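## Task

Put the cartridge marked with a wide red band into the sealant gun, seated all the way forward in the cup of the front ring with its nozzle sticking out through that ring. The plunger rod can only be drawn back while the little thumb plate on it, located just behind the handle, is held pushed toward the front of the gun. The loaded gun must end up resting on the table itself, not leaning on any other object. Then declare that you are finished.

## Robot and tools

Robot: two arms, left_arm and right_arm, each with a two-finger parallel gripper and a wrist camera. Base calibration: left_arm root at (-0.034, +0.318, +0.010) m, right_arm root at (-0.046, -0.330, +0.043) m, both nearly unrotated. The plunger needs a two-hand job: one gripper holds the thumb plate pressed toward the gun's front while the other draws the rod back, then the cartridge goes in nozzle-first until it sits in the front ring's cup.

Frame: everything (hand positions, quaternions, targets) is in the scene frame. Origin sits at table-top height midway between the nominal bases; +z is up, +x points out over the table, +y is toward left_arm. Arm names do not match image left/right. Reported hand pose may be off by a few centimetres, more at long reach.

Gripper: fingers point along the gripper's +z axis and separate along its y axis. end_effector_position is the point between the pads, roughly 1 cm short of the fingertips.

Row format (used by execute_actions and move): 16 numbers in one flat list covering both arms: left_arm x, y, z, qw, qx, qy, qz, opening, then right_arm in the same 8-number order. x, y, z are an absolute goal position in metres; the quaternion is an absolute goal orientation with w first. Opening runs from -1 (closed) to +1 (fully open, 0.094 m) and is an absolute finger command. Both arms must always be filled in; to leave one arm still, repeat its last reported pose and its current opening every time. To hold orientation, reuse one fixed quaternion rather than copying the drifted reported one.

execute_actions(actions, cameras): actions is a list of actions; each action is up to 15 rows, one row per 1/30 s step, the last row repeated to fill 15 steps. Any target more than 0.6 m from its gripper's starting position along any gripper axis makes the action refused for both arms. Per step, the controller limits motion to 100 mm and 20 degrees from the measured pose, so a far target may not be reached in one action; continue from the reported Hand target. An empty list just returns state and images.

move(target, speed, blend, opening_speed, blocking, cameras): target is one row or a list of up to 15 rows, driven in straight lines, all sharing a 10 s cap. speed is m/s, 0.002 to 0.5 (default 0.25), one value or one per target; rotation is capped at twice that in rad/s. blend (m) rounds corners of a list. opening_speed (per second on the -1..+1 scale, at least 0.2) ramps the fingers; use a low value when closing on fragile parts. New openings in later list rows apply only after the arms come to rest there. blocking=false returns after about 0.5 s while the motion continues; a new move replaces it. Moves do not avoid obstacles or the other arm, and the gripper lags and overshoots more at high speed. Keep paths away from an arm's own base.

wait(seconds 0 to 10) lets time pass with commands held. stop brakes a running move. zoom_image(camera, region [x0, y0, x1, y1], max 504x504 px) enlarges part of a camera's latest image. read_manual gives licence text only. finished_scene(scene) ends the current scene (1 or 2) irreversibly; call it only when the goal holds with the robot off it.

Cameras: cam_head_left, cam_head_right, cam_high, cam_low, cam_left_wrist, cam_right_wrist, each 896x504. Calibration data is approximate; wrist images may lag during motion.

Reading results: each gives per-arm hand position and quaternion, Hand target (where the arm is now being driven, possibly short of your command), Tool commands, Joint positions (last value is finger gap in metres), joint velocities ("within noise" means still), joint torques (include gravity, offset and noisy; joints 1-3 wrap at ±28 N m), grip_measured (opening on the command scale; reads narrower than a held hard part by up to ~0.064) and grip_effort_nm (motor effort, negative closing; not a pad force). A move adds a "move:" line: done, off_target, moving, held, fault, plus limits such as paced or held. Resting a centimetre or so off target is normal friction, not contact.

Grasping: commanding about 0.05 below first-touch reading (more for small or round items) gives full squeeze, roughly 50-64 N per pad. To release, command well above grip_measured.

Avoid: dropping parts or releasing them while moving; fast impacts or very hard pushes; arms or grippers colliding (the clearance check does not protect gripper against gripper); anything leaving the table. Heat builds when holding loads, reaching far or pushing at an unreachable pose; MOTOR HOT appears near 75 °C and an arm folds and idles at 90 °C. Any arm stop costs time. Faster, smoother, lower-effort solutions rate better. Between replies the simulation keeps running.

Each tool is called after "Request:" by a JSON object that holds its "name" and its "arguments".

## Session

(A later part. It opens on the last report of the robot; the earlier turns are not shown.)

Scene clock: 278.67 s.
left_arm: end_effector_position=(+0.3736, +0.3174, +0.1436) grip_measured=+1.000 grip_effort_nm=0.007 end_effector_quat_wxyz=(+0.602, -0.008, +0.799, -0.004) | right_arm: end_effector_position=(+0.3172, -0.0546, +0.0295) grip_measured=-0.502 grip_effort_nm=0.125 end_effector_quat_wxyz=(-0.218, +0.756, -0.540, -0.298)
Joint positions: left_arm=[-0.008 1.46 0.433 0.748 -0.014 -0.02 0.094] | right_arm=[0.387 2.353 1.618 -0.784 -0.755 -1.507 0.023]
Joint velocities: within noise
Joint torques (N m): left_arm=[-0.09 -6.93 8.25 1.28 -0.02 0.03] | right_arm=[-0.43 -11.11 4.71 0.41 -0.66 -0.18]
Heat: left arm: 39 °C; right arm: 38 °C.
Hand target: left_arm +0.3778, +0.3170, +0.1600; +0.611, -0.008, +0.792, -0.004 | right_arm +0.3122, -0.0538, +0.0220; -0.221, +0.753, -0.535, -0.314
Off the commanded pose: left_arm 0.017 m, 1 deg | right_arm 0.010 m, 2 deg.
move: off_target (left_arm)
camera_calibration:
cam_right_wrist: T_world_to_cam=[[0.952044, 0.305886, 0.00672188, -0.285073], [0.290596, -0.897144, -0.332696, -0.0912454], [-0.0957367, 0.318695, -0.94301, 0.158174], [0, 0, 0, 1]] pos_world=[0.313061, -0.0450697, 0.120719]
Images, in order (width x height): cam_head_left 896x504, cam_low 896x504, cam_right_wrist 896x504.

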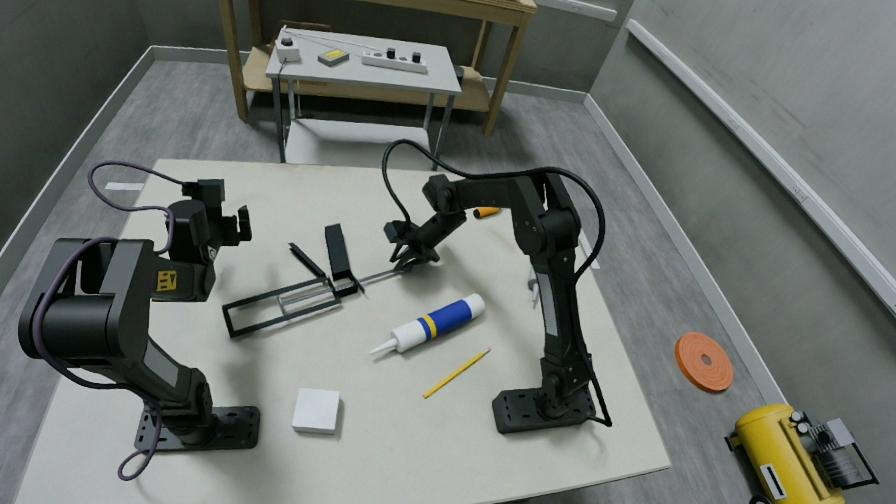

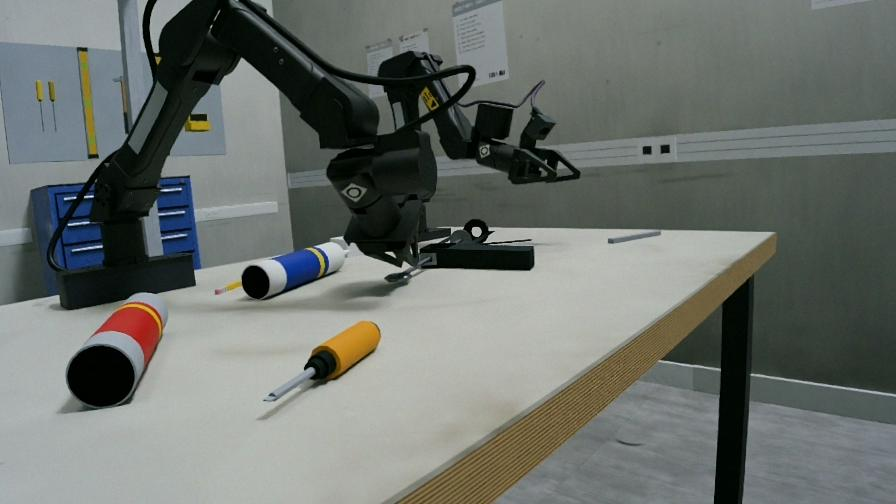

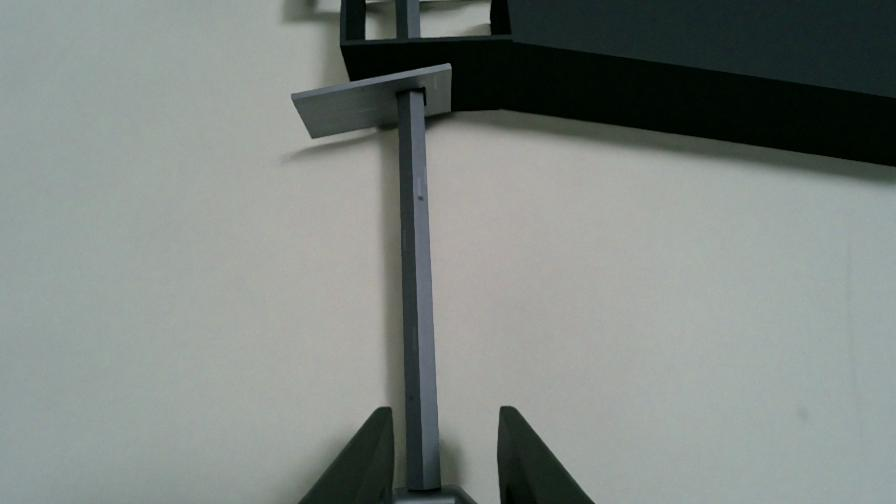

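Request:
{"name": "move", "arguments": {"target": [[0.378, 0.317, 0.16, 0.61, -0.008, 0.792, -0.004, 1.0, 0.311, -0.053, 0.045, 0.2195, -0.7568, 0.5299, 0.3135, 0.1],[0.378, 0.317, 0.16, 0.61, -0.008, 0.792, -0.004, 1.0, 0.311, -0.076, 0.045, 0.2195, -0.7568, 0.5299, 0.3135, 0.1]], "speed": 0.15, "cameras": ["cam_head_left","cam_low","cam_right_wrist"]}}

Scene clock: 355.47 s.
left_arm: end_effector_position=(+0.3736, +0.3174, +0.1436) grip_measured=+1.000 grip_effort_nm=0.007 end_effector_quat_wxyz=(+0.602, -0.008, +0.799, -0.004) | right_arm: end_effector_position=(+0.3168, -0.0812, +0.0295) grip_measured=+0.098 grip_effort_nm=0.134 end_effector_quat_wxyz=(-0.208, +0.754, -0.542, -0.305)
Joint positions: left_arm=[-0.008 1.46 0.433 0.748 -0.014 -0.02 0.094] | right_arm=[0.329 2.353 1.618 -0.867 -0.757 -1.591 0.052]
Joint velocities: within noise
Joint torques (N m): left_arm=[-0.14 -6.8 8.34 1.27 -0.02 0.04] | right_arm=[0.13 -15.51 4.86 -0.08 -0.63 -0.18]
Heat: left arm: 39 °C; right arm: 36 °C.
Hand target: left_arm +0.3778, +0.3170, +0.1600; +0.611, -0.008, +0.792, -0.004 | right_arm +0.3127, -0.0776, +0.0448; -0.221, +0.755, -0.532, -0.313
Off the commanded pose: left_arm 0.017 m, 1 deg | right_arm 0.017 m, 2 deg.
move: off_target (left_arm, right_arm)
camera_calibration:
cam_right_wrist: T_world_to_cam=[[0.950952, 0.308802, -0.0182254, -0.275239], [0.285487, -0.898789, -0.332681, -0.113474], [-0.119113, 0.31116, -0.942863, 0.173413], [0, 0, 0, 1]] pos_world=[0.31479, -0.0709544, 0.120737]
Images, in order (width x height): cam_head_left 896x504, cam_low 896x504, cam_right_wrist 896x504.

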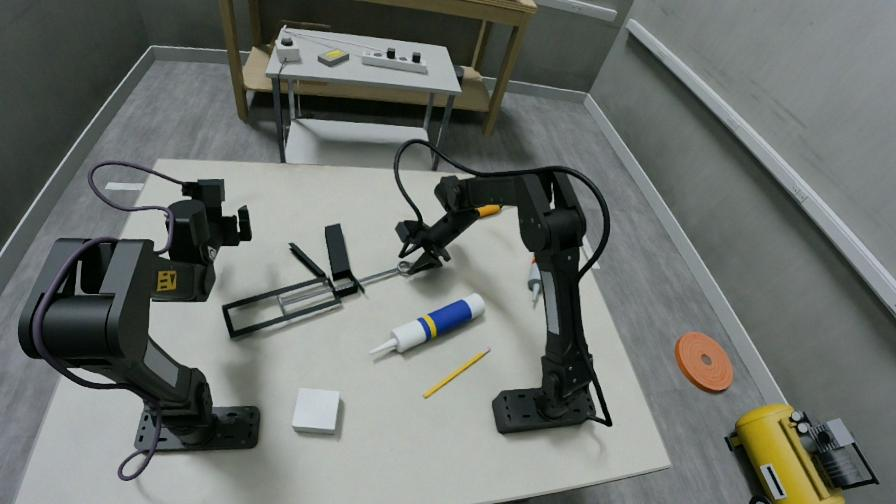

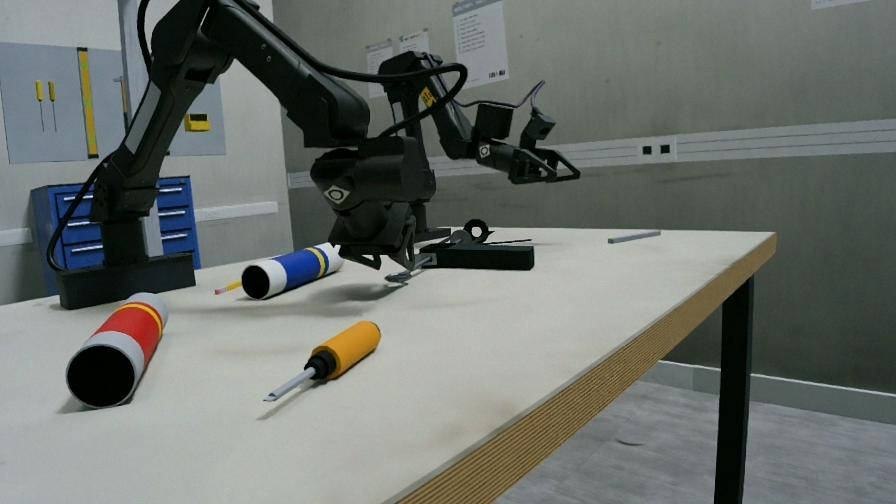

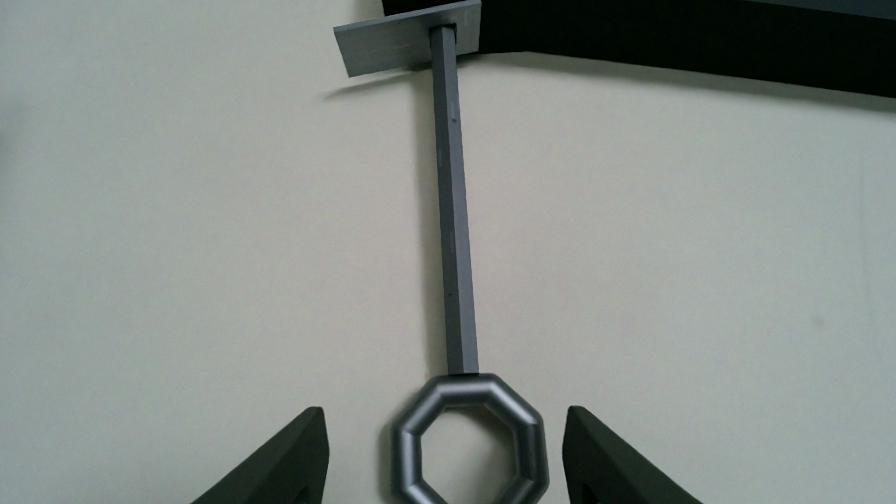

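Request:
{"name": "move", "arguments": {"target": [0.378, 0.317, 0.16, 0.61, -0.008, 0.792, -0.004, 1.0, 0.313, -0.073, 0.011, 0.2195, -0.7568, 0.5299, 0.3135, 0.1], "speed": 0.1, "cameras": ["cam_low","cam_right_wrist"]}}

Request:
{"name": "zoom_image", "arguments": {"camera": "cam_low", "region": [330, 190, 550, 310]}}

Scene clock: 374.27 s.
left_arm: end_effector_position=(+0.3736, +0.3174, +0.1436) grip_measured=+1.000 grip_effort_nm=0.017 end_effector_quat_wxyz=(+0.602, -0.008, +0.799, -0.004) | right_arm: end_effector_position=(+0.3202, -0.0787, +0.0179) grip_measured=+0.098 grip_effort_nm=0.129 end_effector_quat_wxyz=(-0.218, +0.758, -0.537, -0.298)
Joint positions: left_arm=[-0.008 1.46 0.433 0.748 -0.014 -0.02 0.094] | right_arm=[0.332 2.371 1.6 -0.802 -0.757 -1.591 0.052]
Joint velocities: within noise
Joint torques (N m): left_arm=[-0.12 -6.84 8.24 1.26 -0.01 0] | right_arm=[0.85 -11.25 4.62 0.31 -0.62 -0.11]
Heat: left arm: 39 °C; right arm: 38 °C.
Hand target: left_arm +0.3778, +0.3170, +0.1600; +0.611, -0.008, +0.792, -0.004 | right_arm +0.3123, -0.0731, +0.0113; -0.219, +0.757, -0.530, -0.314
Off the commanded pose: left_arm 0.017 m, 1 deg | right_arm 0.011 m, 2 deg.
move: off_target (left_arm, right_arm)
camera_calibration:
cam_right_wrist: T_world_to_cam=[[0.950116, 0.311756, 0.00938506, -0.279442], [0.296966, -0.895024, -0.33278, -0.11946], [-0.0953463, 0.318966, -0.942958, 0.155072], [0, 0, 0, 1]] pos_world=[0.315764, -0.0692647, 0.109095]
Images, in order (width x height): cam_low 896x504, cam_right_wrist 896x504.

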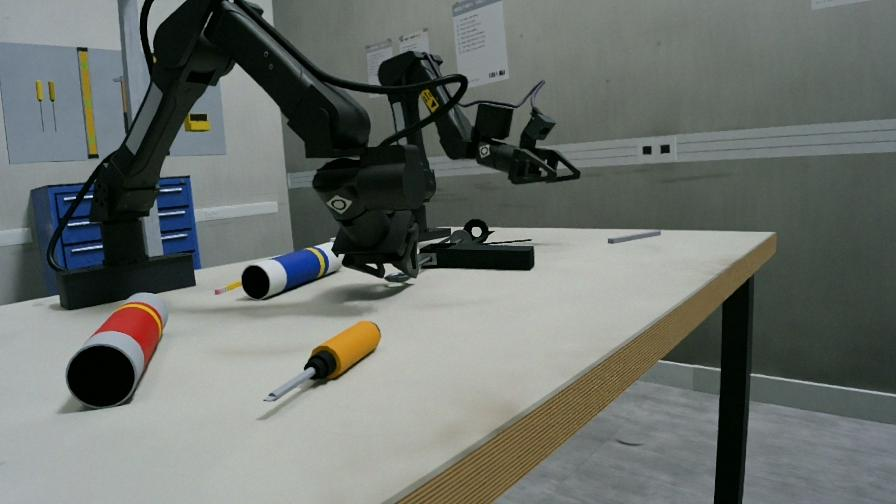

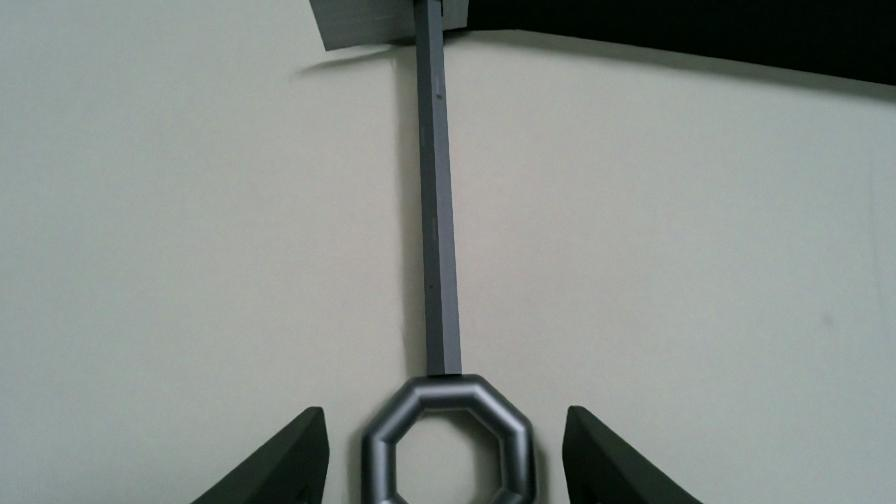

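Scaled by 2.291 from the camera's 896x504 image, which has a finer 1280x720 frame.

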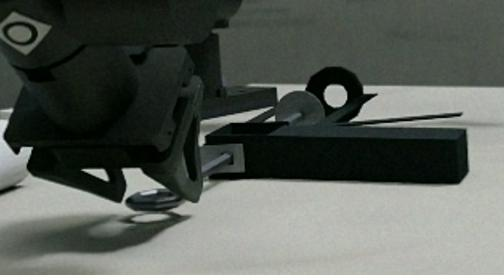

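Request:
{"name": "move", "arguments": {"target": [0.378, 0.317, 0.16, 0.61, -0.008, 0.792, -0.004, 1.0, 0.313, -0.073, 0.011, 0.2195, -0.7568, 0.5299, 0.3135, -0.5], "speed": 0.1, "opening_speed": 0.7, "cameras": ["cam_high","cam_low","cam_right_wrist"]}}

Request:
{"name": "zoom_image", "arguments": {"camera": "cam_high", "region": [310, 200, 530, 350]}}

Scene clock: 385.10 s.
left_arm: end_effector_position=(+0.3736, +0.3174, +0.1436) grip_measured=+1.000 grip_effort_nm=0.022 end_effector_quat_wxyz=(+0.602, -0.008, +0.799, -0.004) | right_arm: end_effector_position=(+0.3207, -0.0785, +0.0179) grip_measured=-0.250 grip_effort_nm=-1.009 end_effector_quat_wxyz=(-0.220, +0.760, -0.535, -0.297)
Joint positions: left_arm=[-0.008 1.46 0.433 0.748 -0.014 -0.02 0.094] | right_arm=[0.332 2.371 1.6 -0.799 -0.757 -1.594 0.035]
Joint velocities: within noise
Joint torques (N m): left_arm=[-0.08 -6.89 8.36 1.25 -0.04 0.03] | right_arm=[0.79 -11.21 4.72 0.29 -0.61 -0.11]
Heat: left arm: 39 °C; right arm: 39 °C.
Hand target: left_arm +0.3778, +0.3170, +0.1600; +0.611, -0.008, +0.792, -0.004 | right_arm +0.3130, -0.0733, +0.0112; -0.220, +0.758, -0.529, -0.313
Off the commanded pose: left_arm 0.017 m, 1 deg | right_arm 0.012 m, 2 deg.
move: off_target (left_arm, right_arm)
camera_calibration:
cam_right_wrist: T_world_to_cam=[[0.949359, 0.313855, 0.0145588, -0.279741], [0.300596, -0.893816, -0.332767, -0.120531], [-0.0914279, 0.320292, -0.942897, 0.153911], [0, 0, 0, 1]] pos_world=[0.315877, -0.0692309, 0.109086]
Images, in order (width x height): cam_high 896x504, cam_low 896x504, cam_right_wrist 896x504.

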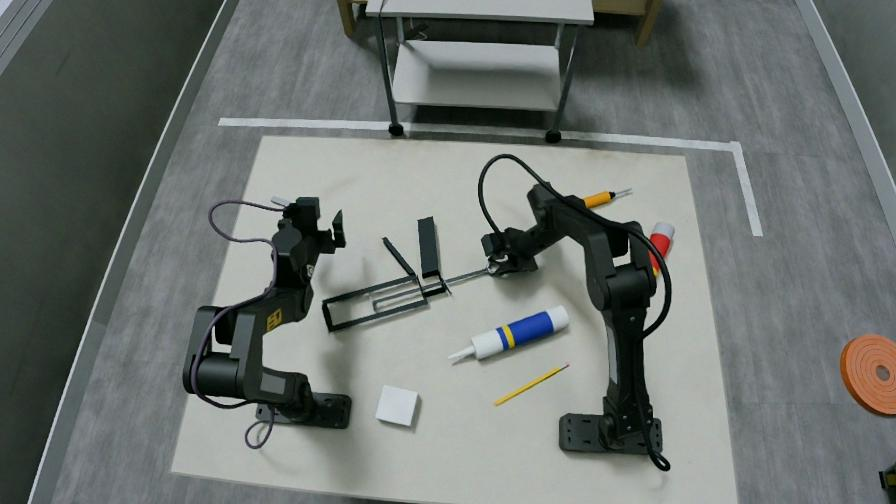

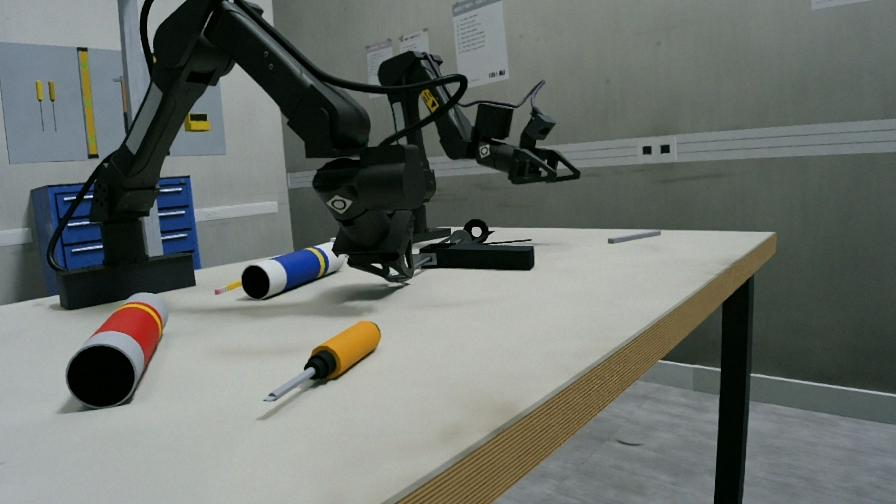

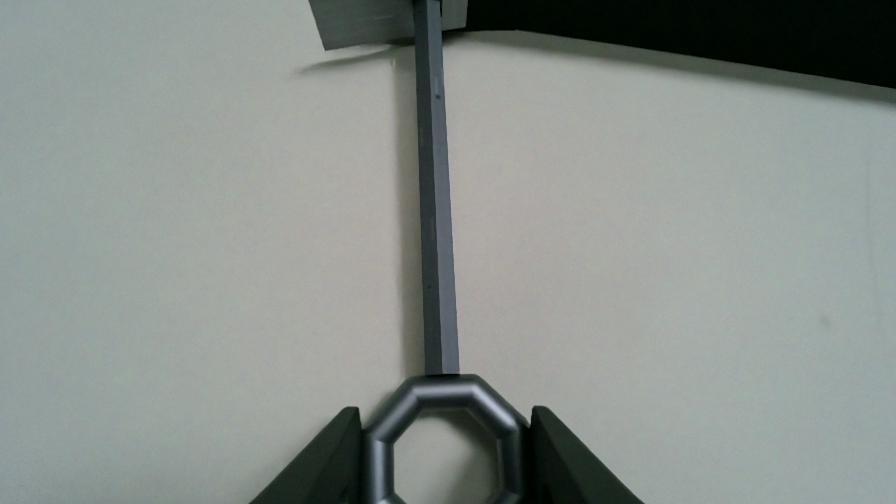

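Scaled by 2.291 from the camera's 896x504 image, which has a finer 1280x720 frame.

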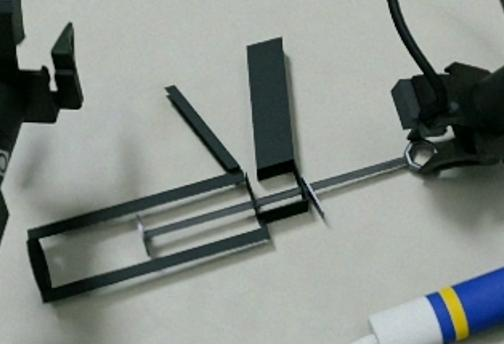

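Request:
{"name": "move", "arguments": {"target": [[0.378, 0.317, 0.16, 0.61, -0.008, 0.792, -0.004, 1.0, 0.313, -0.073, 0.011, 0.2195, -0.7568, 0.5299, 0.3135, 0.0],[0.378, 0.317, 0.16, 0.61, -0.008, 0.792, -0.004, 1.0, 0.313, -0.074, 0.014, 0.2868, -0.7094, 0.4967, 0.4096, 0.0]], "speed": 0.1, "opening_speed": 1.0, "cameras": ["cam_low","cam_right_wrist"]}}

Request:
{"name": "zoom_image", "arguments": {"camera": "cam_low", "region": [330, 190, 550, 310]}}

Scene clock: 449.00 s.
left_arm: end_effector_position=(+0.3736, +0.3174, +0.1436) grip_measured=+1.000 grip_effort_nm=0.012 end_effector_quat_wxyz=(+0.602, -0.008, +0.799, -0.004) | right_arm: end_effector_position=(+0.3144, -0.0750, +0.0130) grip_measured=-0.002 grip_effort_nm=0.129 end_effector_quat_wxyz=(-0.283, +0.719, -0.500, -0.390)
Joint positions: left_arm=[-0.008 1.46 0.433 0.748 -0.014 -0.02 0.094] | right_arm=[0.278 2.475 1.615 -0.821 -1.002 -1.721 0.047]
Joint velocities: within noise
Joint torques (N m): left_arm=[-0.13 -6.97 8.17 1.24 -0.02 0.02] | right_arm=[-0.51 -11.18 7.06 -0.27 -0.78 -0.18]
Heat: left arm: 39 °C; right arm: 41 °C.
Hand target: left_arm +0.3778, +0.3170, +0.1600; +0.611, -0.008, +0.792, -0.004 | right_arm +0.3148, -0.0737, +0.0142; -0.290, +0.709, -0.498, -0.406
Off the commanded pose: left_arm 0.017 m, 1 deg | right_arm 0.002 m, 3 deg.
move: off_target (left_arm, right_arm)
camera_calibration:
cam_right_wrist: T_world_to_cam=[[0.945818, 0.324507, 0.0111224, -0.272788], [0.275757, -0.784703, -0.555157, -0.0981977], [-0.171424, 0.528144, -0.831671, 0.186861], [0, 0, 0, 1]] pos_world=[0.317119, -0.0872239, 0.103926]
Images, in order (width x height): cam_low 896x504, cam_right_wrist 896x504.

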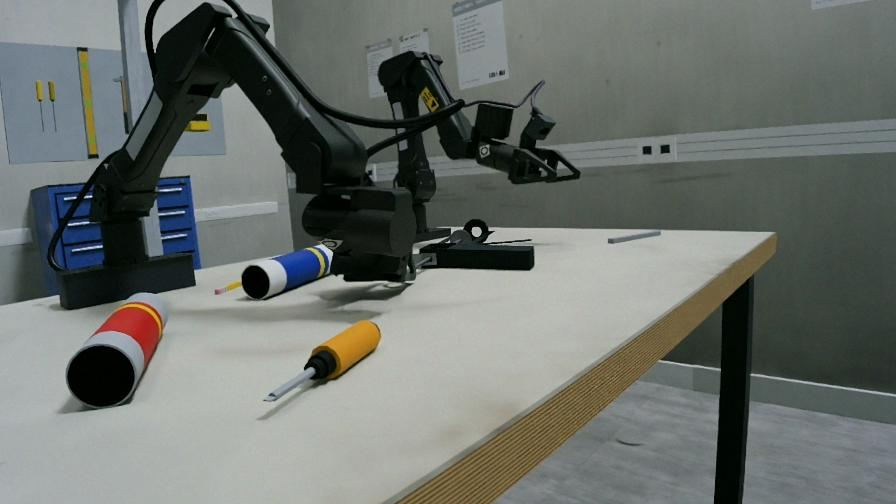

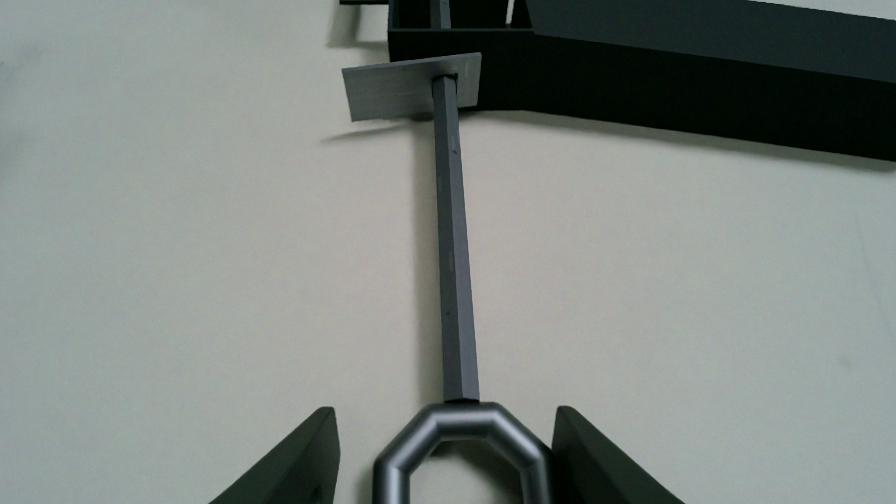

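Scaled by 2.291 from the camera's 896x504 image, which has a finer 1280x720 frame.

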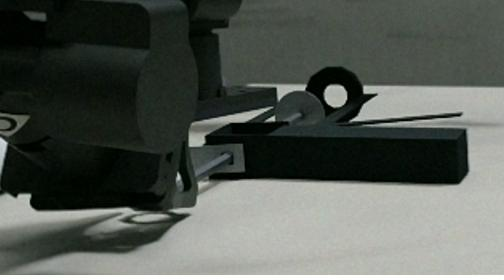

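Request:
{"name": "move", "arguments": {"target": [0.266, 0.003, 0.15, 0.0, -0.1736, 0.9848, 0.0, -1.0, 0.315, -0.074, 0.014, 0.2868, -0.7094, 0.4967, 0.4096, -0.5], "speed": 0.2, "opening_speed": 1.0}}

Scene clock: 470.33 s.
left_arm: end_effector_position=(+0.2671, +0.0041, +0.1512) grip_measured=-0.987 grip_effort_nm=-0.701 end_effector_quat_wxyz=(+0.015, -0.162, +0.987, -0.009) | right_arm: end_effector_position=(+0.3144, -0.0753, +0.0127) grip_measured=-0.231 grip_effort_nm=-1.004 end_effector_quat_wxyz=(-0.283, +0.721, -0.497, -0.392)
Joint positions: left_arm=[-0.812 2.238 2.252 -1.553 -0.014 -1.14 0.001] | right_arm=[0.277 2.483 1.626 -0.836 -1.005 -1.738 0.036]
Joint velocities: within noise
Joint torques (N m): left_arm=[-0.2 -8.94 8.28 -0.04 0.08 -0.09] | right_arm=[-0.54 -11.18 7.2 -0.31 -0.76 -0.17]
Heat: left arm: 38 °C; right arm: 39 °C.
Hand target: left_arm +0.2646, +0.0024, +0.1510; +0.007, -0.168, +0.986, -0.006 | right_arm +0.3151, -0.0743, +0.0137; -0.290, +0.711, -0.495, -0.408
Off the commanded pose: left_arm 0.002 m, 2 deg | right_arm 0.002 m, 2 deg.
joint sent to its limit (left arm) — joint 4 (wrist pitch), lower limit. The joint targets still meet the commanded pose.
move: done
camera_calibration:
cam_left_wrist: T_world_to_cam=[[0.329692, -0.943948, 0.0162678, -0.087858], [-0.847555, -0.288346, 0.445541, 0.195186], [-0.415877, -0.160679, -0.895114, 0.335601], [0, 0, 0, 1]] pos_world=[0.333965, 0.0272718, 0.214867]
cam_right_wrist: T_world_to_cam=[[0.943476, 0.331173, 0.013361, -0.271508], [0.28178, -0.780231, -0.558425, -0.100143], [-0.174511, 0.530626, -0.829447, 0.187954], [0, 0, 0, 1]] pos_world=[0.317179, -0.0879521, 0.103603]

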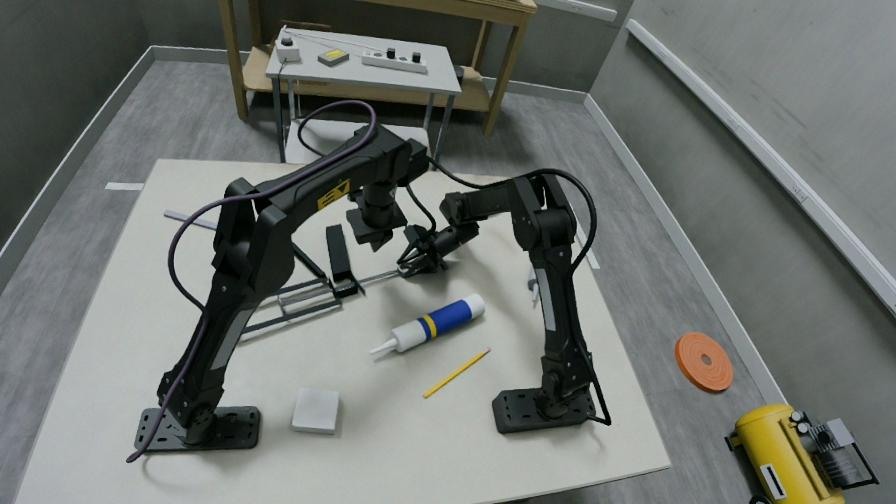

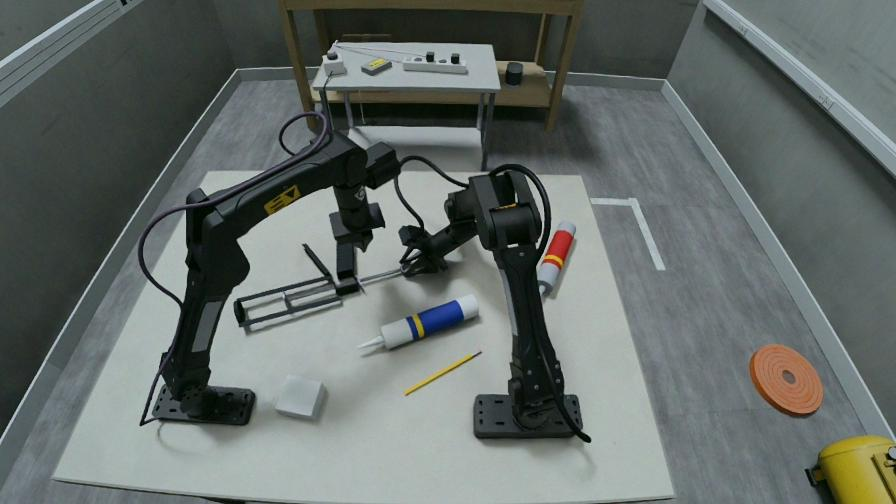

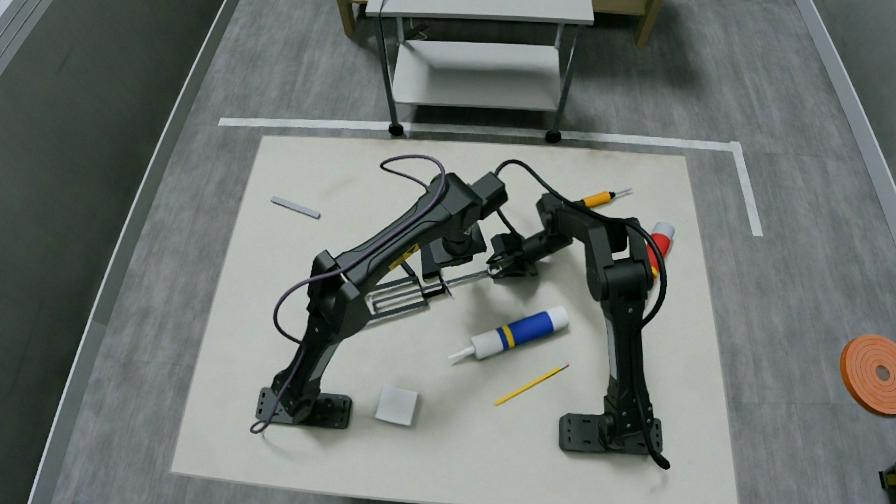

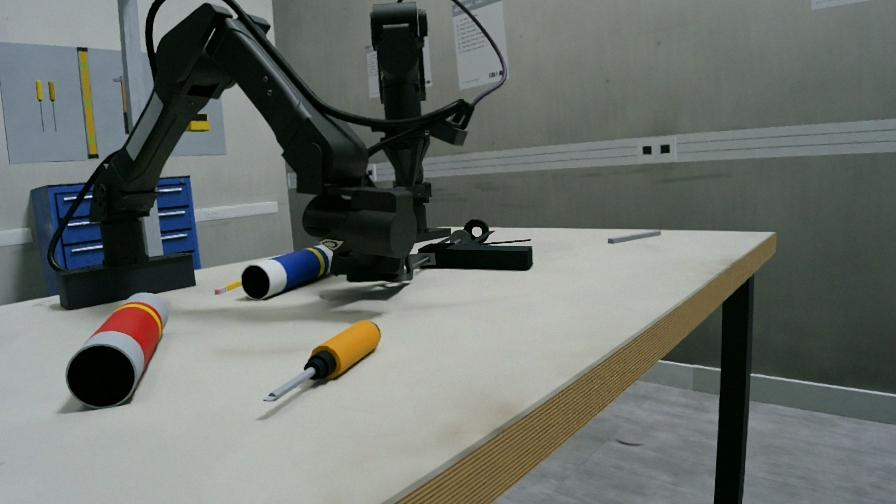

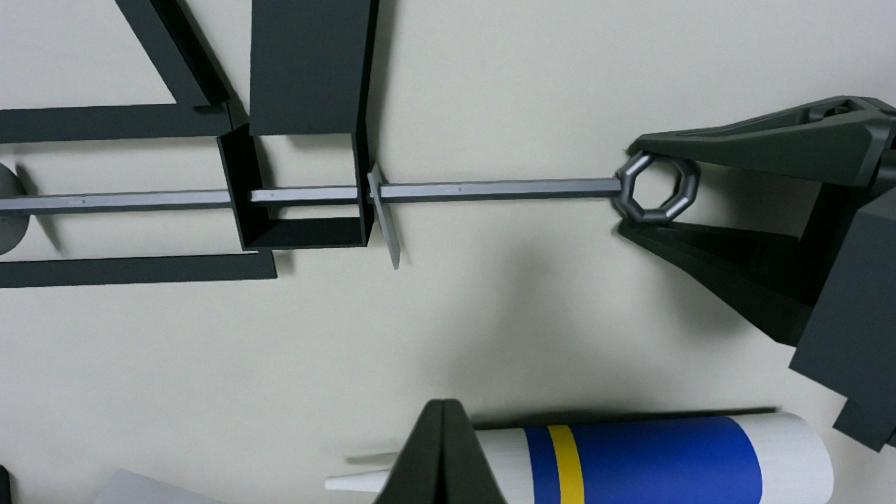

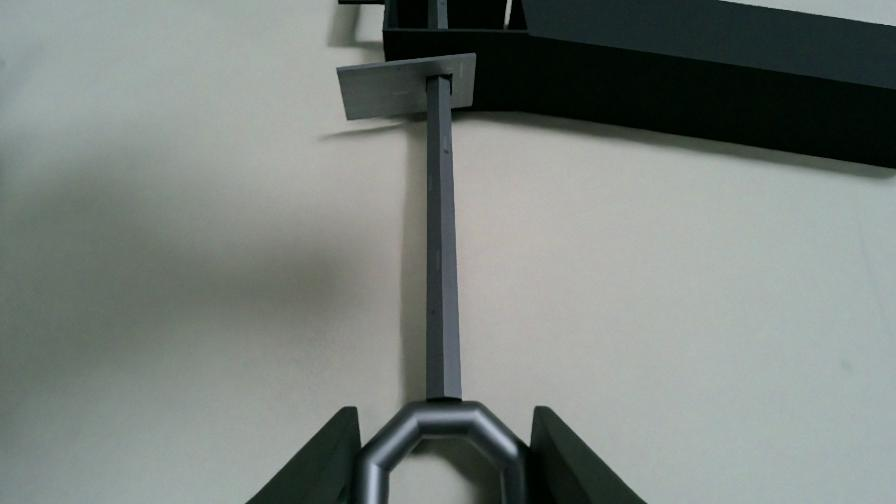

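Request:
{"name": "move", "arguments": {"target": [[0.249, 0.006, 0.10, 0.0, -0.1736, 0.9848, 0.0, -1.0, 0.315, -0.074, 0.014, 0.2868, -0.7094, 0.4967, 0.4096, -0.5],[0.249, 0.006, 0.045, 0.0, -0.1736, 0.9848, 0.0, -1.0, 0.315, -0.074, 0.014, 0.2868, -0.7094, 0.4967, 0.4096, -0.5]], "speed": 0.12, "cameras": ["cam_left_wrist","cam_right_wrist","cam_low"]}}

Scene clock: 506.33 s.
left_arm: end_effector_position=(+0.2383, +0.0227, +0.0309) grip_measured=-0.987 grip_effort_nm=-0.706 end_effector_quat_wxyz=(-0.025, -0.169, +0.984, +0.045) | right_arm: end_effector_position=(+0.3144, -0.0753, +0.0127) grip_measured=-0.231 grip_effort_nm=-1.009 end_effector_quat_wxyz=(-0.283, +0.721, -0.497, -0.392)
Joint positions: left_arm=[-0.829 2.233 1.758 -1.199 -0.006 -1.171 0.001] | right_arm=[0.277 2.483 1.626 -0.836 -1.005 -1.738 0.036]
Joint velocities: within noise
Joint torques (N m): left_arm=[-0.39 -13.56 5.01 0.55 0.05 -0.15] | right_arm=[-0.47 -11.26 7.23 -0.31 -0.75 -0.08]
Heat: left arm: 34 °C; right arm: 41 °C.
Hand target: left_arm +0.2477, +0.0071, +0.0467; -0.001, -0.173, +0.985, +0.000 | right_arm +0.3151, -0.0740, +0.0140; -0.288, +0.709, -0.498, -0.408
Off the commanded pose: left_arm 0.024 m, 6 deg | right_arm 0.002 m, 2 deg.
move: off_target (left_arm)
camera_calibration:
cam_left_wrist: T_world_to_cam=[[0.338695, -0.935056, -0.104671, -0.0574756], [-0.797645, -0.344351, 0.495161, 0.217583], [-0.499046, -0.0842185, -0.862473, 0.236068], [0, 0, 0, 1]] pos_world=[0.31083, 0.0410636, 0.089848]
cam_right_wrist: T_world_to_cam=[[0.943476, 0.331173, 0.013361, -0.271508], [0.28178, -0.780231, -0.558425, -0.100143], [-0.174511, 0.530626, -0.829447, 0.187954], [0, 0, 0, 1]] pos_world=[0.317179, -0.0879521, 0.103603]
Images, in order (width x height): cam_low 896x504, cam_left_wrist 896x504, cam_right_wrist 896x504.

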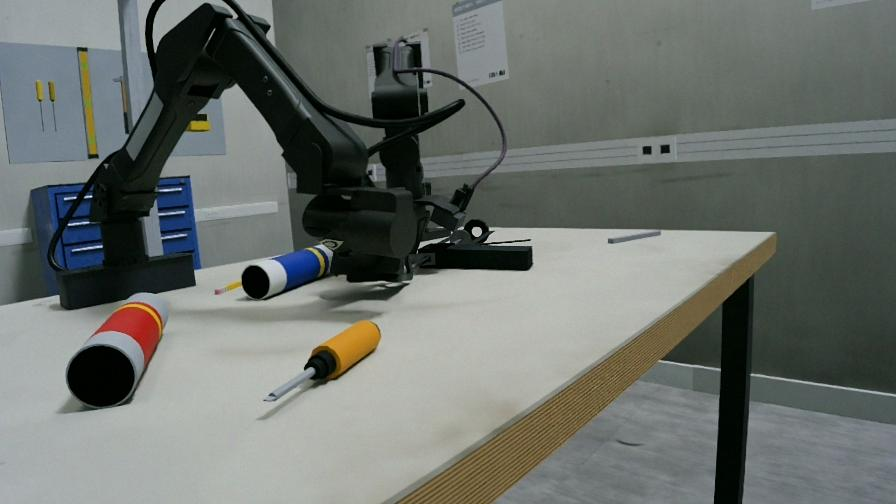

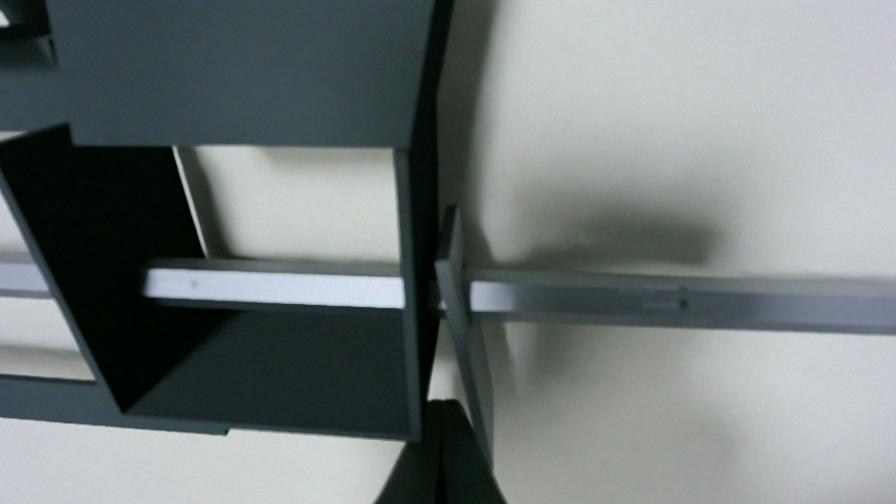

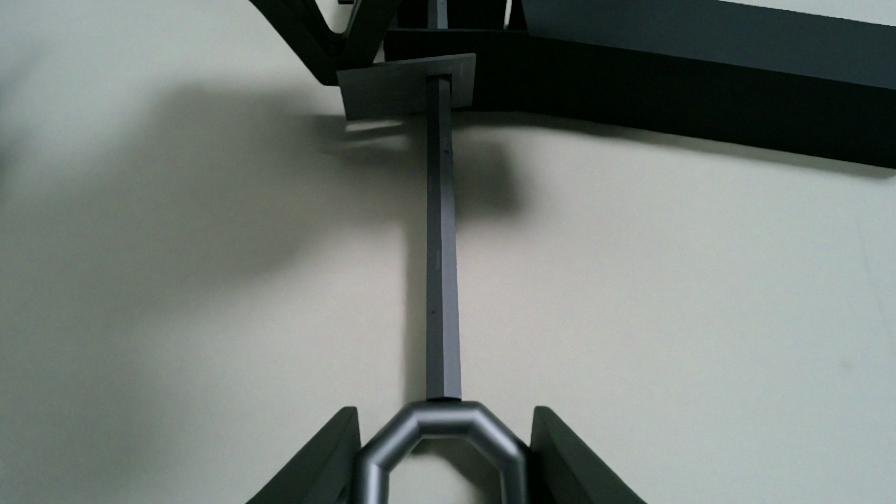

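Request:
{"name": "move", "arguments": {"target": [[0.249, 0.010, 0.085, 0.0, -0.1736, 0.9848, 0.0, -1.0, 0.315, -0.074, 0.014, 0.2868, -0.7094, 0.4967, 0.4096, -0.5],[0.259, -0.008, 0.085, 0.0, -0.1736, 0.9848, 0.0, -1.0, 0.315, -0.074, 0.014, 0.2868, -0.7094, 0.4967, 0.4096, -0.5]], "speed": 0.12, "cameras": ["cam_left_wrist","cam_right_wrist"]}}

Scene clock: 516.90 s.
left_arm: end_effector_position=(+0.2635, -0.0069, +0.0872) grip_measured=-0.987 grip_effort_nm=-0.701 end_effector_quat_wxyz=(+0.009, -0.171, +0.985, -0.009) | right_arm: end_effector_position=(+0.3144, -0.0754, +0.0125) grip_measured=-0.231 grip_effort_nm=-1.009 end_effector_quat_wxyz=(-0.283, +0.721, -0.497, -0.392)
Joint positions: left_arm=[-0.832 2.233 1.988 -1.3 -0.006 -1.179 0.001] | right_arm=[0.277 2.483 1.626 -0.836 -1.004 -1.738 0.036]
Joint velocities: within noise
Joint torques (N m): left_arm=[-0.73 -9.2 7.66 -0.08 0.05 -0.13] | right_arm=[-0.47 -11.28 7.24 -0.31 -0.75 -0.08]
Heat: left arm: 35 °C; right arm: 41 °C.
Hand target: left_arm +0.2590, -0.0088, +0.0848; +0.001, -0.174, +0.985, -0.001 | right_arm +0.3151, -0.0742, +0.0138; -0.287, +0.709, -0.498, -0.408
Off the commanded pose: left_arm 0.005 m, 2 deg | right_arm 0.002 m, 2 deg.
move: done
camera_calibration:
cam_left_wrist: T_world_to_cam=[[0.346946, -0.937775, 0.0143921, -0.100423], [-0.837523, -0.302877, 0.454776, 0.213971], [-0.422118, -0.169836, -0.89049, 0.276241], [0, 0, 0, 1]] pos_world=[0.330654, 0.017549, 0.150126]
cam_right_wrist: T_world_to_cam=[[0.943408, 0.331369, 0.013249, -0.271429], [0.282148, -0.780998, -0.557166, -0.10058], [-0.17428, 0.529373, -0.830295, 0.187689], [0, 0, 0, 1]] pos_world=[0.317157, -0.087967, 0.103394]
Images, in order (width x height): cam_left_wrist 896x504, cam_right_wrist 896x504.

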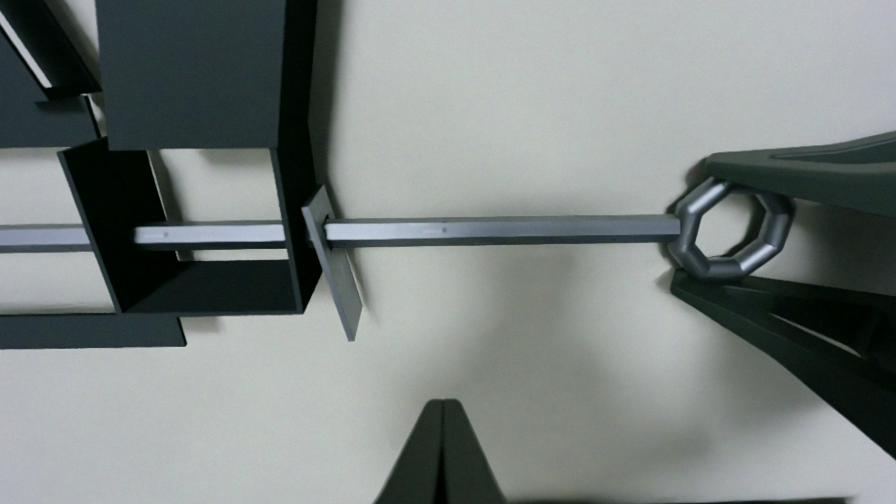

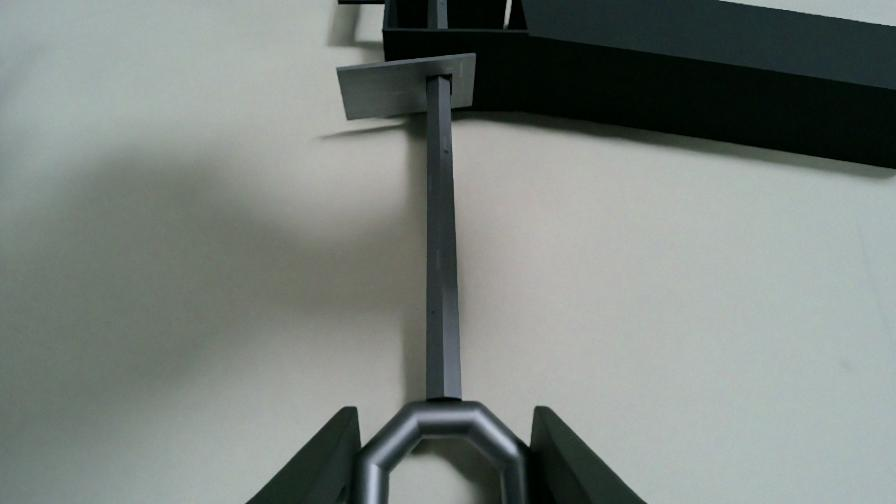

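Request:
{"name": "move", "arguments": {"target": [0.256, -0.004, 0.045, 0.0, -0.1736, 0.9848, 0.0, -1.0, 0.315, -0.074, 0.014, 0.2868, -0.7094, 0.4967, 0.4096, -0.5], "speed": 0.1, "cameras": ["cam_left_wrist","cam_right_wrist"]}}

Scene clock: 552.00 s.
left_arm: end_effector_position=(+0.2550, +0.0015, +0.0509) grip_measured=-0.987 grip_effort_nm=-0.701 end_effector_quat_wxyz=(+0.000, -0.170, +0.985, +0.006) | right_arm: end_effector_position=(+0.3144, -0.0754, +0.0125) grip_measured=-0.231 grip_effort_nm=-1.004 end_effector_quat_wxyz=(-0.283, +0.721, -0.497, -0.392)
Joint positions: left_arm=[-0.833 2.233 1.844 -1.193 -0.006 -1.177 0.001] | right_arm=[0.277 2.483 1.626 -0.836 -1.004 -1.738 0.036]
Joint velocities: within noise
Joint torques (N m): left_arm=[-0.55 -9.78 5.24 0.39 0.07 -0.1] | right_arm=[-0.46 -11.26 7.23 -0.31 -0.77 -0.08]
Heat: left arm: 35 °C; right arm: 42 °C.
Hand target: left_arm +0.2551, -0.0039, +0.0452; +0.000, -0.172, +0.985, +0.000 | right_arm +0.3151, -0.0740, +0.0140; -0.288, +0.709, -0.498, -0.408
Off the commanded pose: left_arm 0.008 m, 1 deg | right_arm 0.002 m, 2 deg.
move: done
camera_calibration:
cam_left_wrist: T_world_to_cam=[[0.344001, -0.938761, -0.0197634, -0.0865871], [-0.827076, -0.312905, 0.466943, 0.222628], [-0.444532, -0.144283, -0.884067, 0.24711], [0, 0, 0, 1]] pos_world=[0.323764, 0.0240305, 0.112796]
cam_right_wrist: T_world_to_cam=[[0.943408, 0.331369, 0.013249, -0.271429], [0.282148, -0.780998, -0.557166, -0.10058], [-0.17428, 0.529373, -0.830295, 0.187689], [0, 0, 0, 1]] pos_world=[0.317157, -0.087967, 0.103394]
Images, in order (width x height): cam_left_wrist 896x504, cam_right_wrist 896x504.

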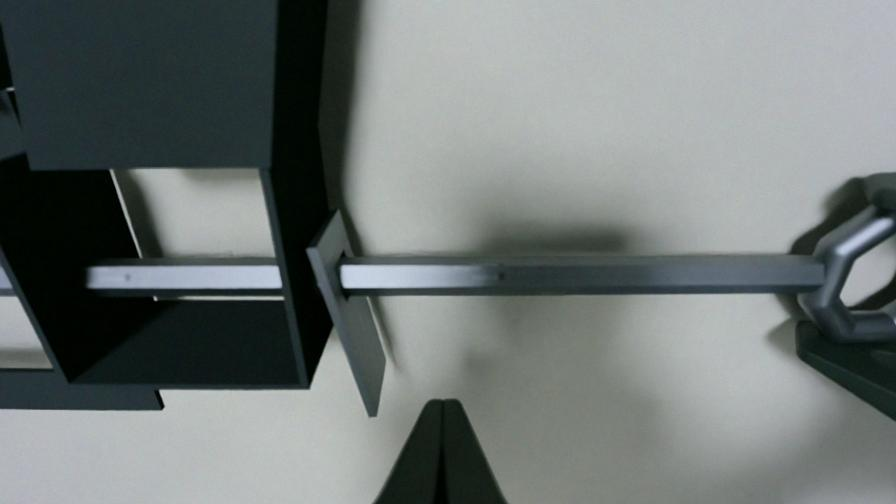

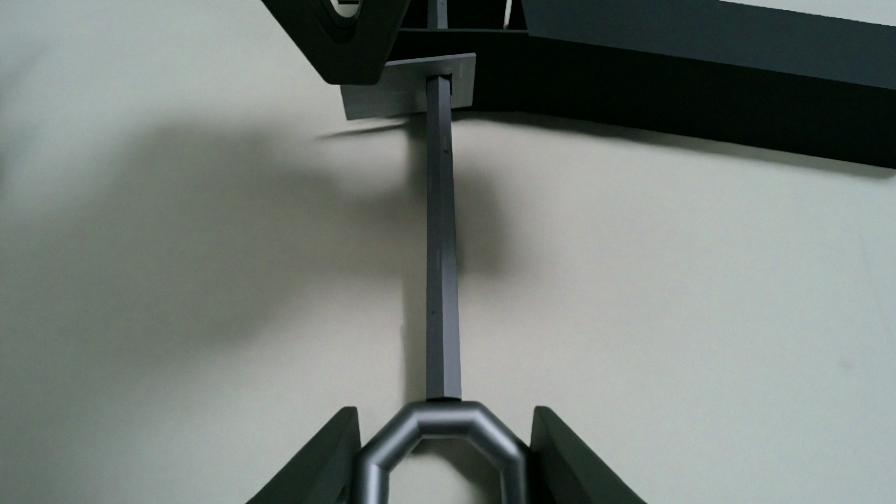

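Request:
{"name": "move", "arguments": {"target": [0.2565, -0.002, 0.022, 0.0, -0.1736, 0.9848, 0.0, -1.0, 0.315, -0.074, 0.014, 0.2868, -0.7094, 0.4967, 0.4096, -0.5], "speed": 0.08, "cameras": ["cam_left_wrist","cam_right_wrist"]}}

Scene clock: 567.30 s.
left_arm: end_effector_position=(+0.2552, +0.0013, +0.0322) grip_measured=-0.987 grip_effort_nm=-0.701 end_effector_quat_wxyz=(+0.002, -0.170, +0.985, +0.002) | right_arm: end_effector_position=(+0.3144, -0.0754, +0.0125) grip_measured=-0.231 grip_effort_nm=-1.013 end_effector_quat_wxyz=(-0.283, +0.721, -0.497, -0.392)
Joint positions: left_arm=[-0.833 2.238 1.777 -1.11 -0.006 -1.177 0.001] | right_arm=[0.277 2.483 1.626 -0.836 -1.004 -1.738 0.036]
Joint velocities: within noise
Joint torques (N m): left_arm=[-0.02 -8.96 5.09 0.38 0.08 -0.1] | right_arm=[-0.47 -11.29 7.23 -0.31 -0.77 -0.08]
Heat: left arm: 35 °C; right arm: 42 °C.
Hand target: left_arm +0.2558, -0.0012, +0.0215; -0.001, -0.174, +0.985, +0.001 | right_arm +0.3151, -0.0740, +0.0140; -0.288, +0.709, -0.498, -0.408
Off the commanded pose: left_arm 0.011 m, 1 deg | right_arm 0.002 m, 2 deg.
move: off_target (left_arm)
camera_calibration:
cam_left_wrist: T_world_to_cam=[[0.344107, -0.938879, -0.00980881, -0.0875678], [-0.830427, -0.3092, 0.46345, 0.232386], [-0.438157, -0.151331, -0.886069, 0.229133], [0, 0, 0, 1]] pos_world=[0.323509, 0.0243132, 0.094469]
cam_right_wrist: T_world_to_cam=[[0.943408, 0.331369, 0.013249, -0.271429], [0.282148, -0.780998, -0.557166, -0.10058], [-0.17428, 0.529373, -0.830295, 0.187689], [0, 0, 0, 1]] pos_world=[0.317157, -0.087967, 0.103394]
Images, in order (width x height): cam_left_wrist 896x504, cam_right_wrist 896x504.

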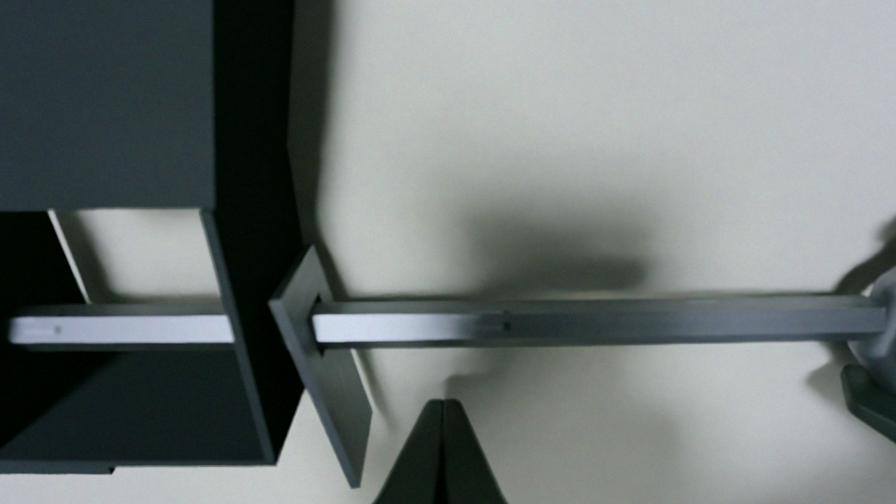

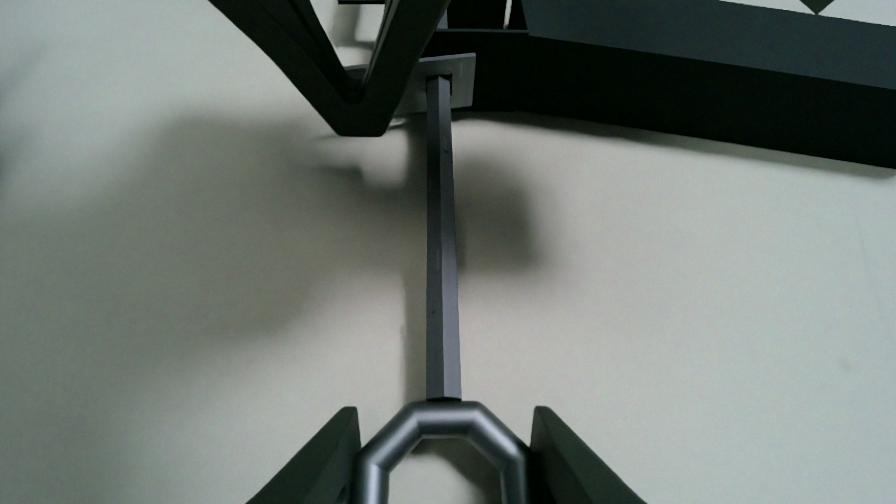

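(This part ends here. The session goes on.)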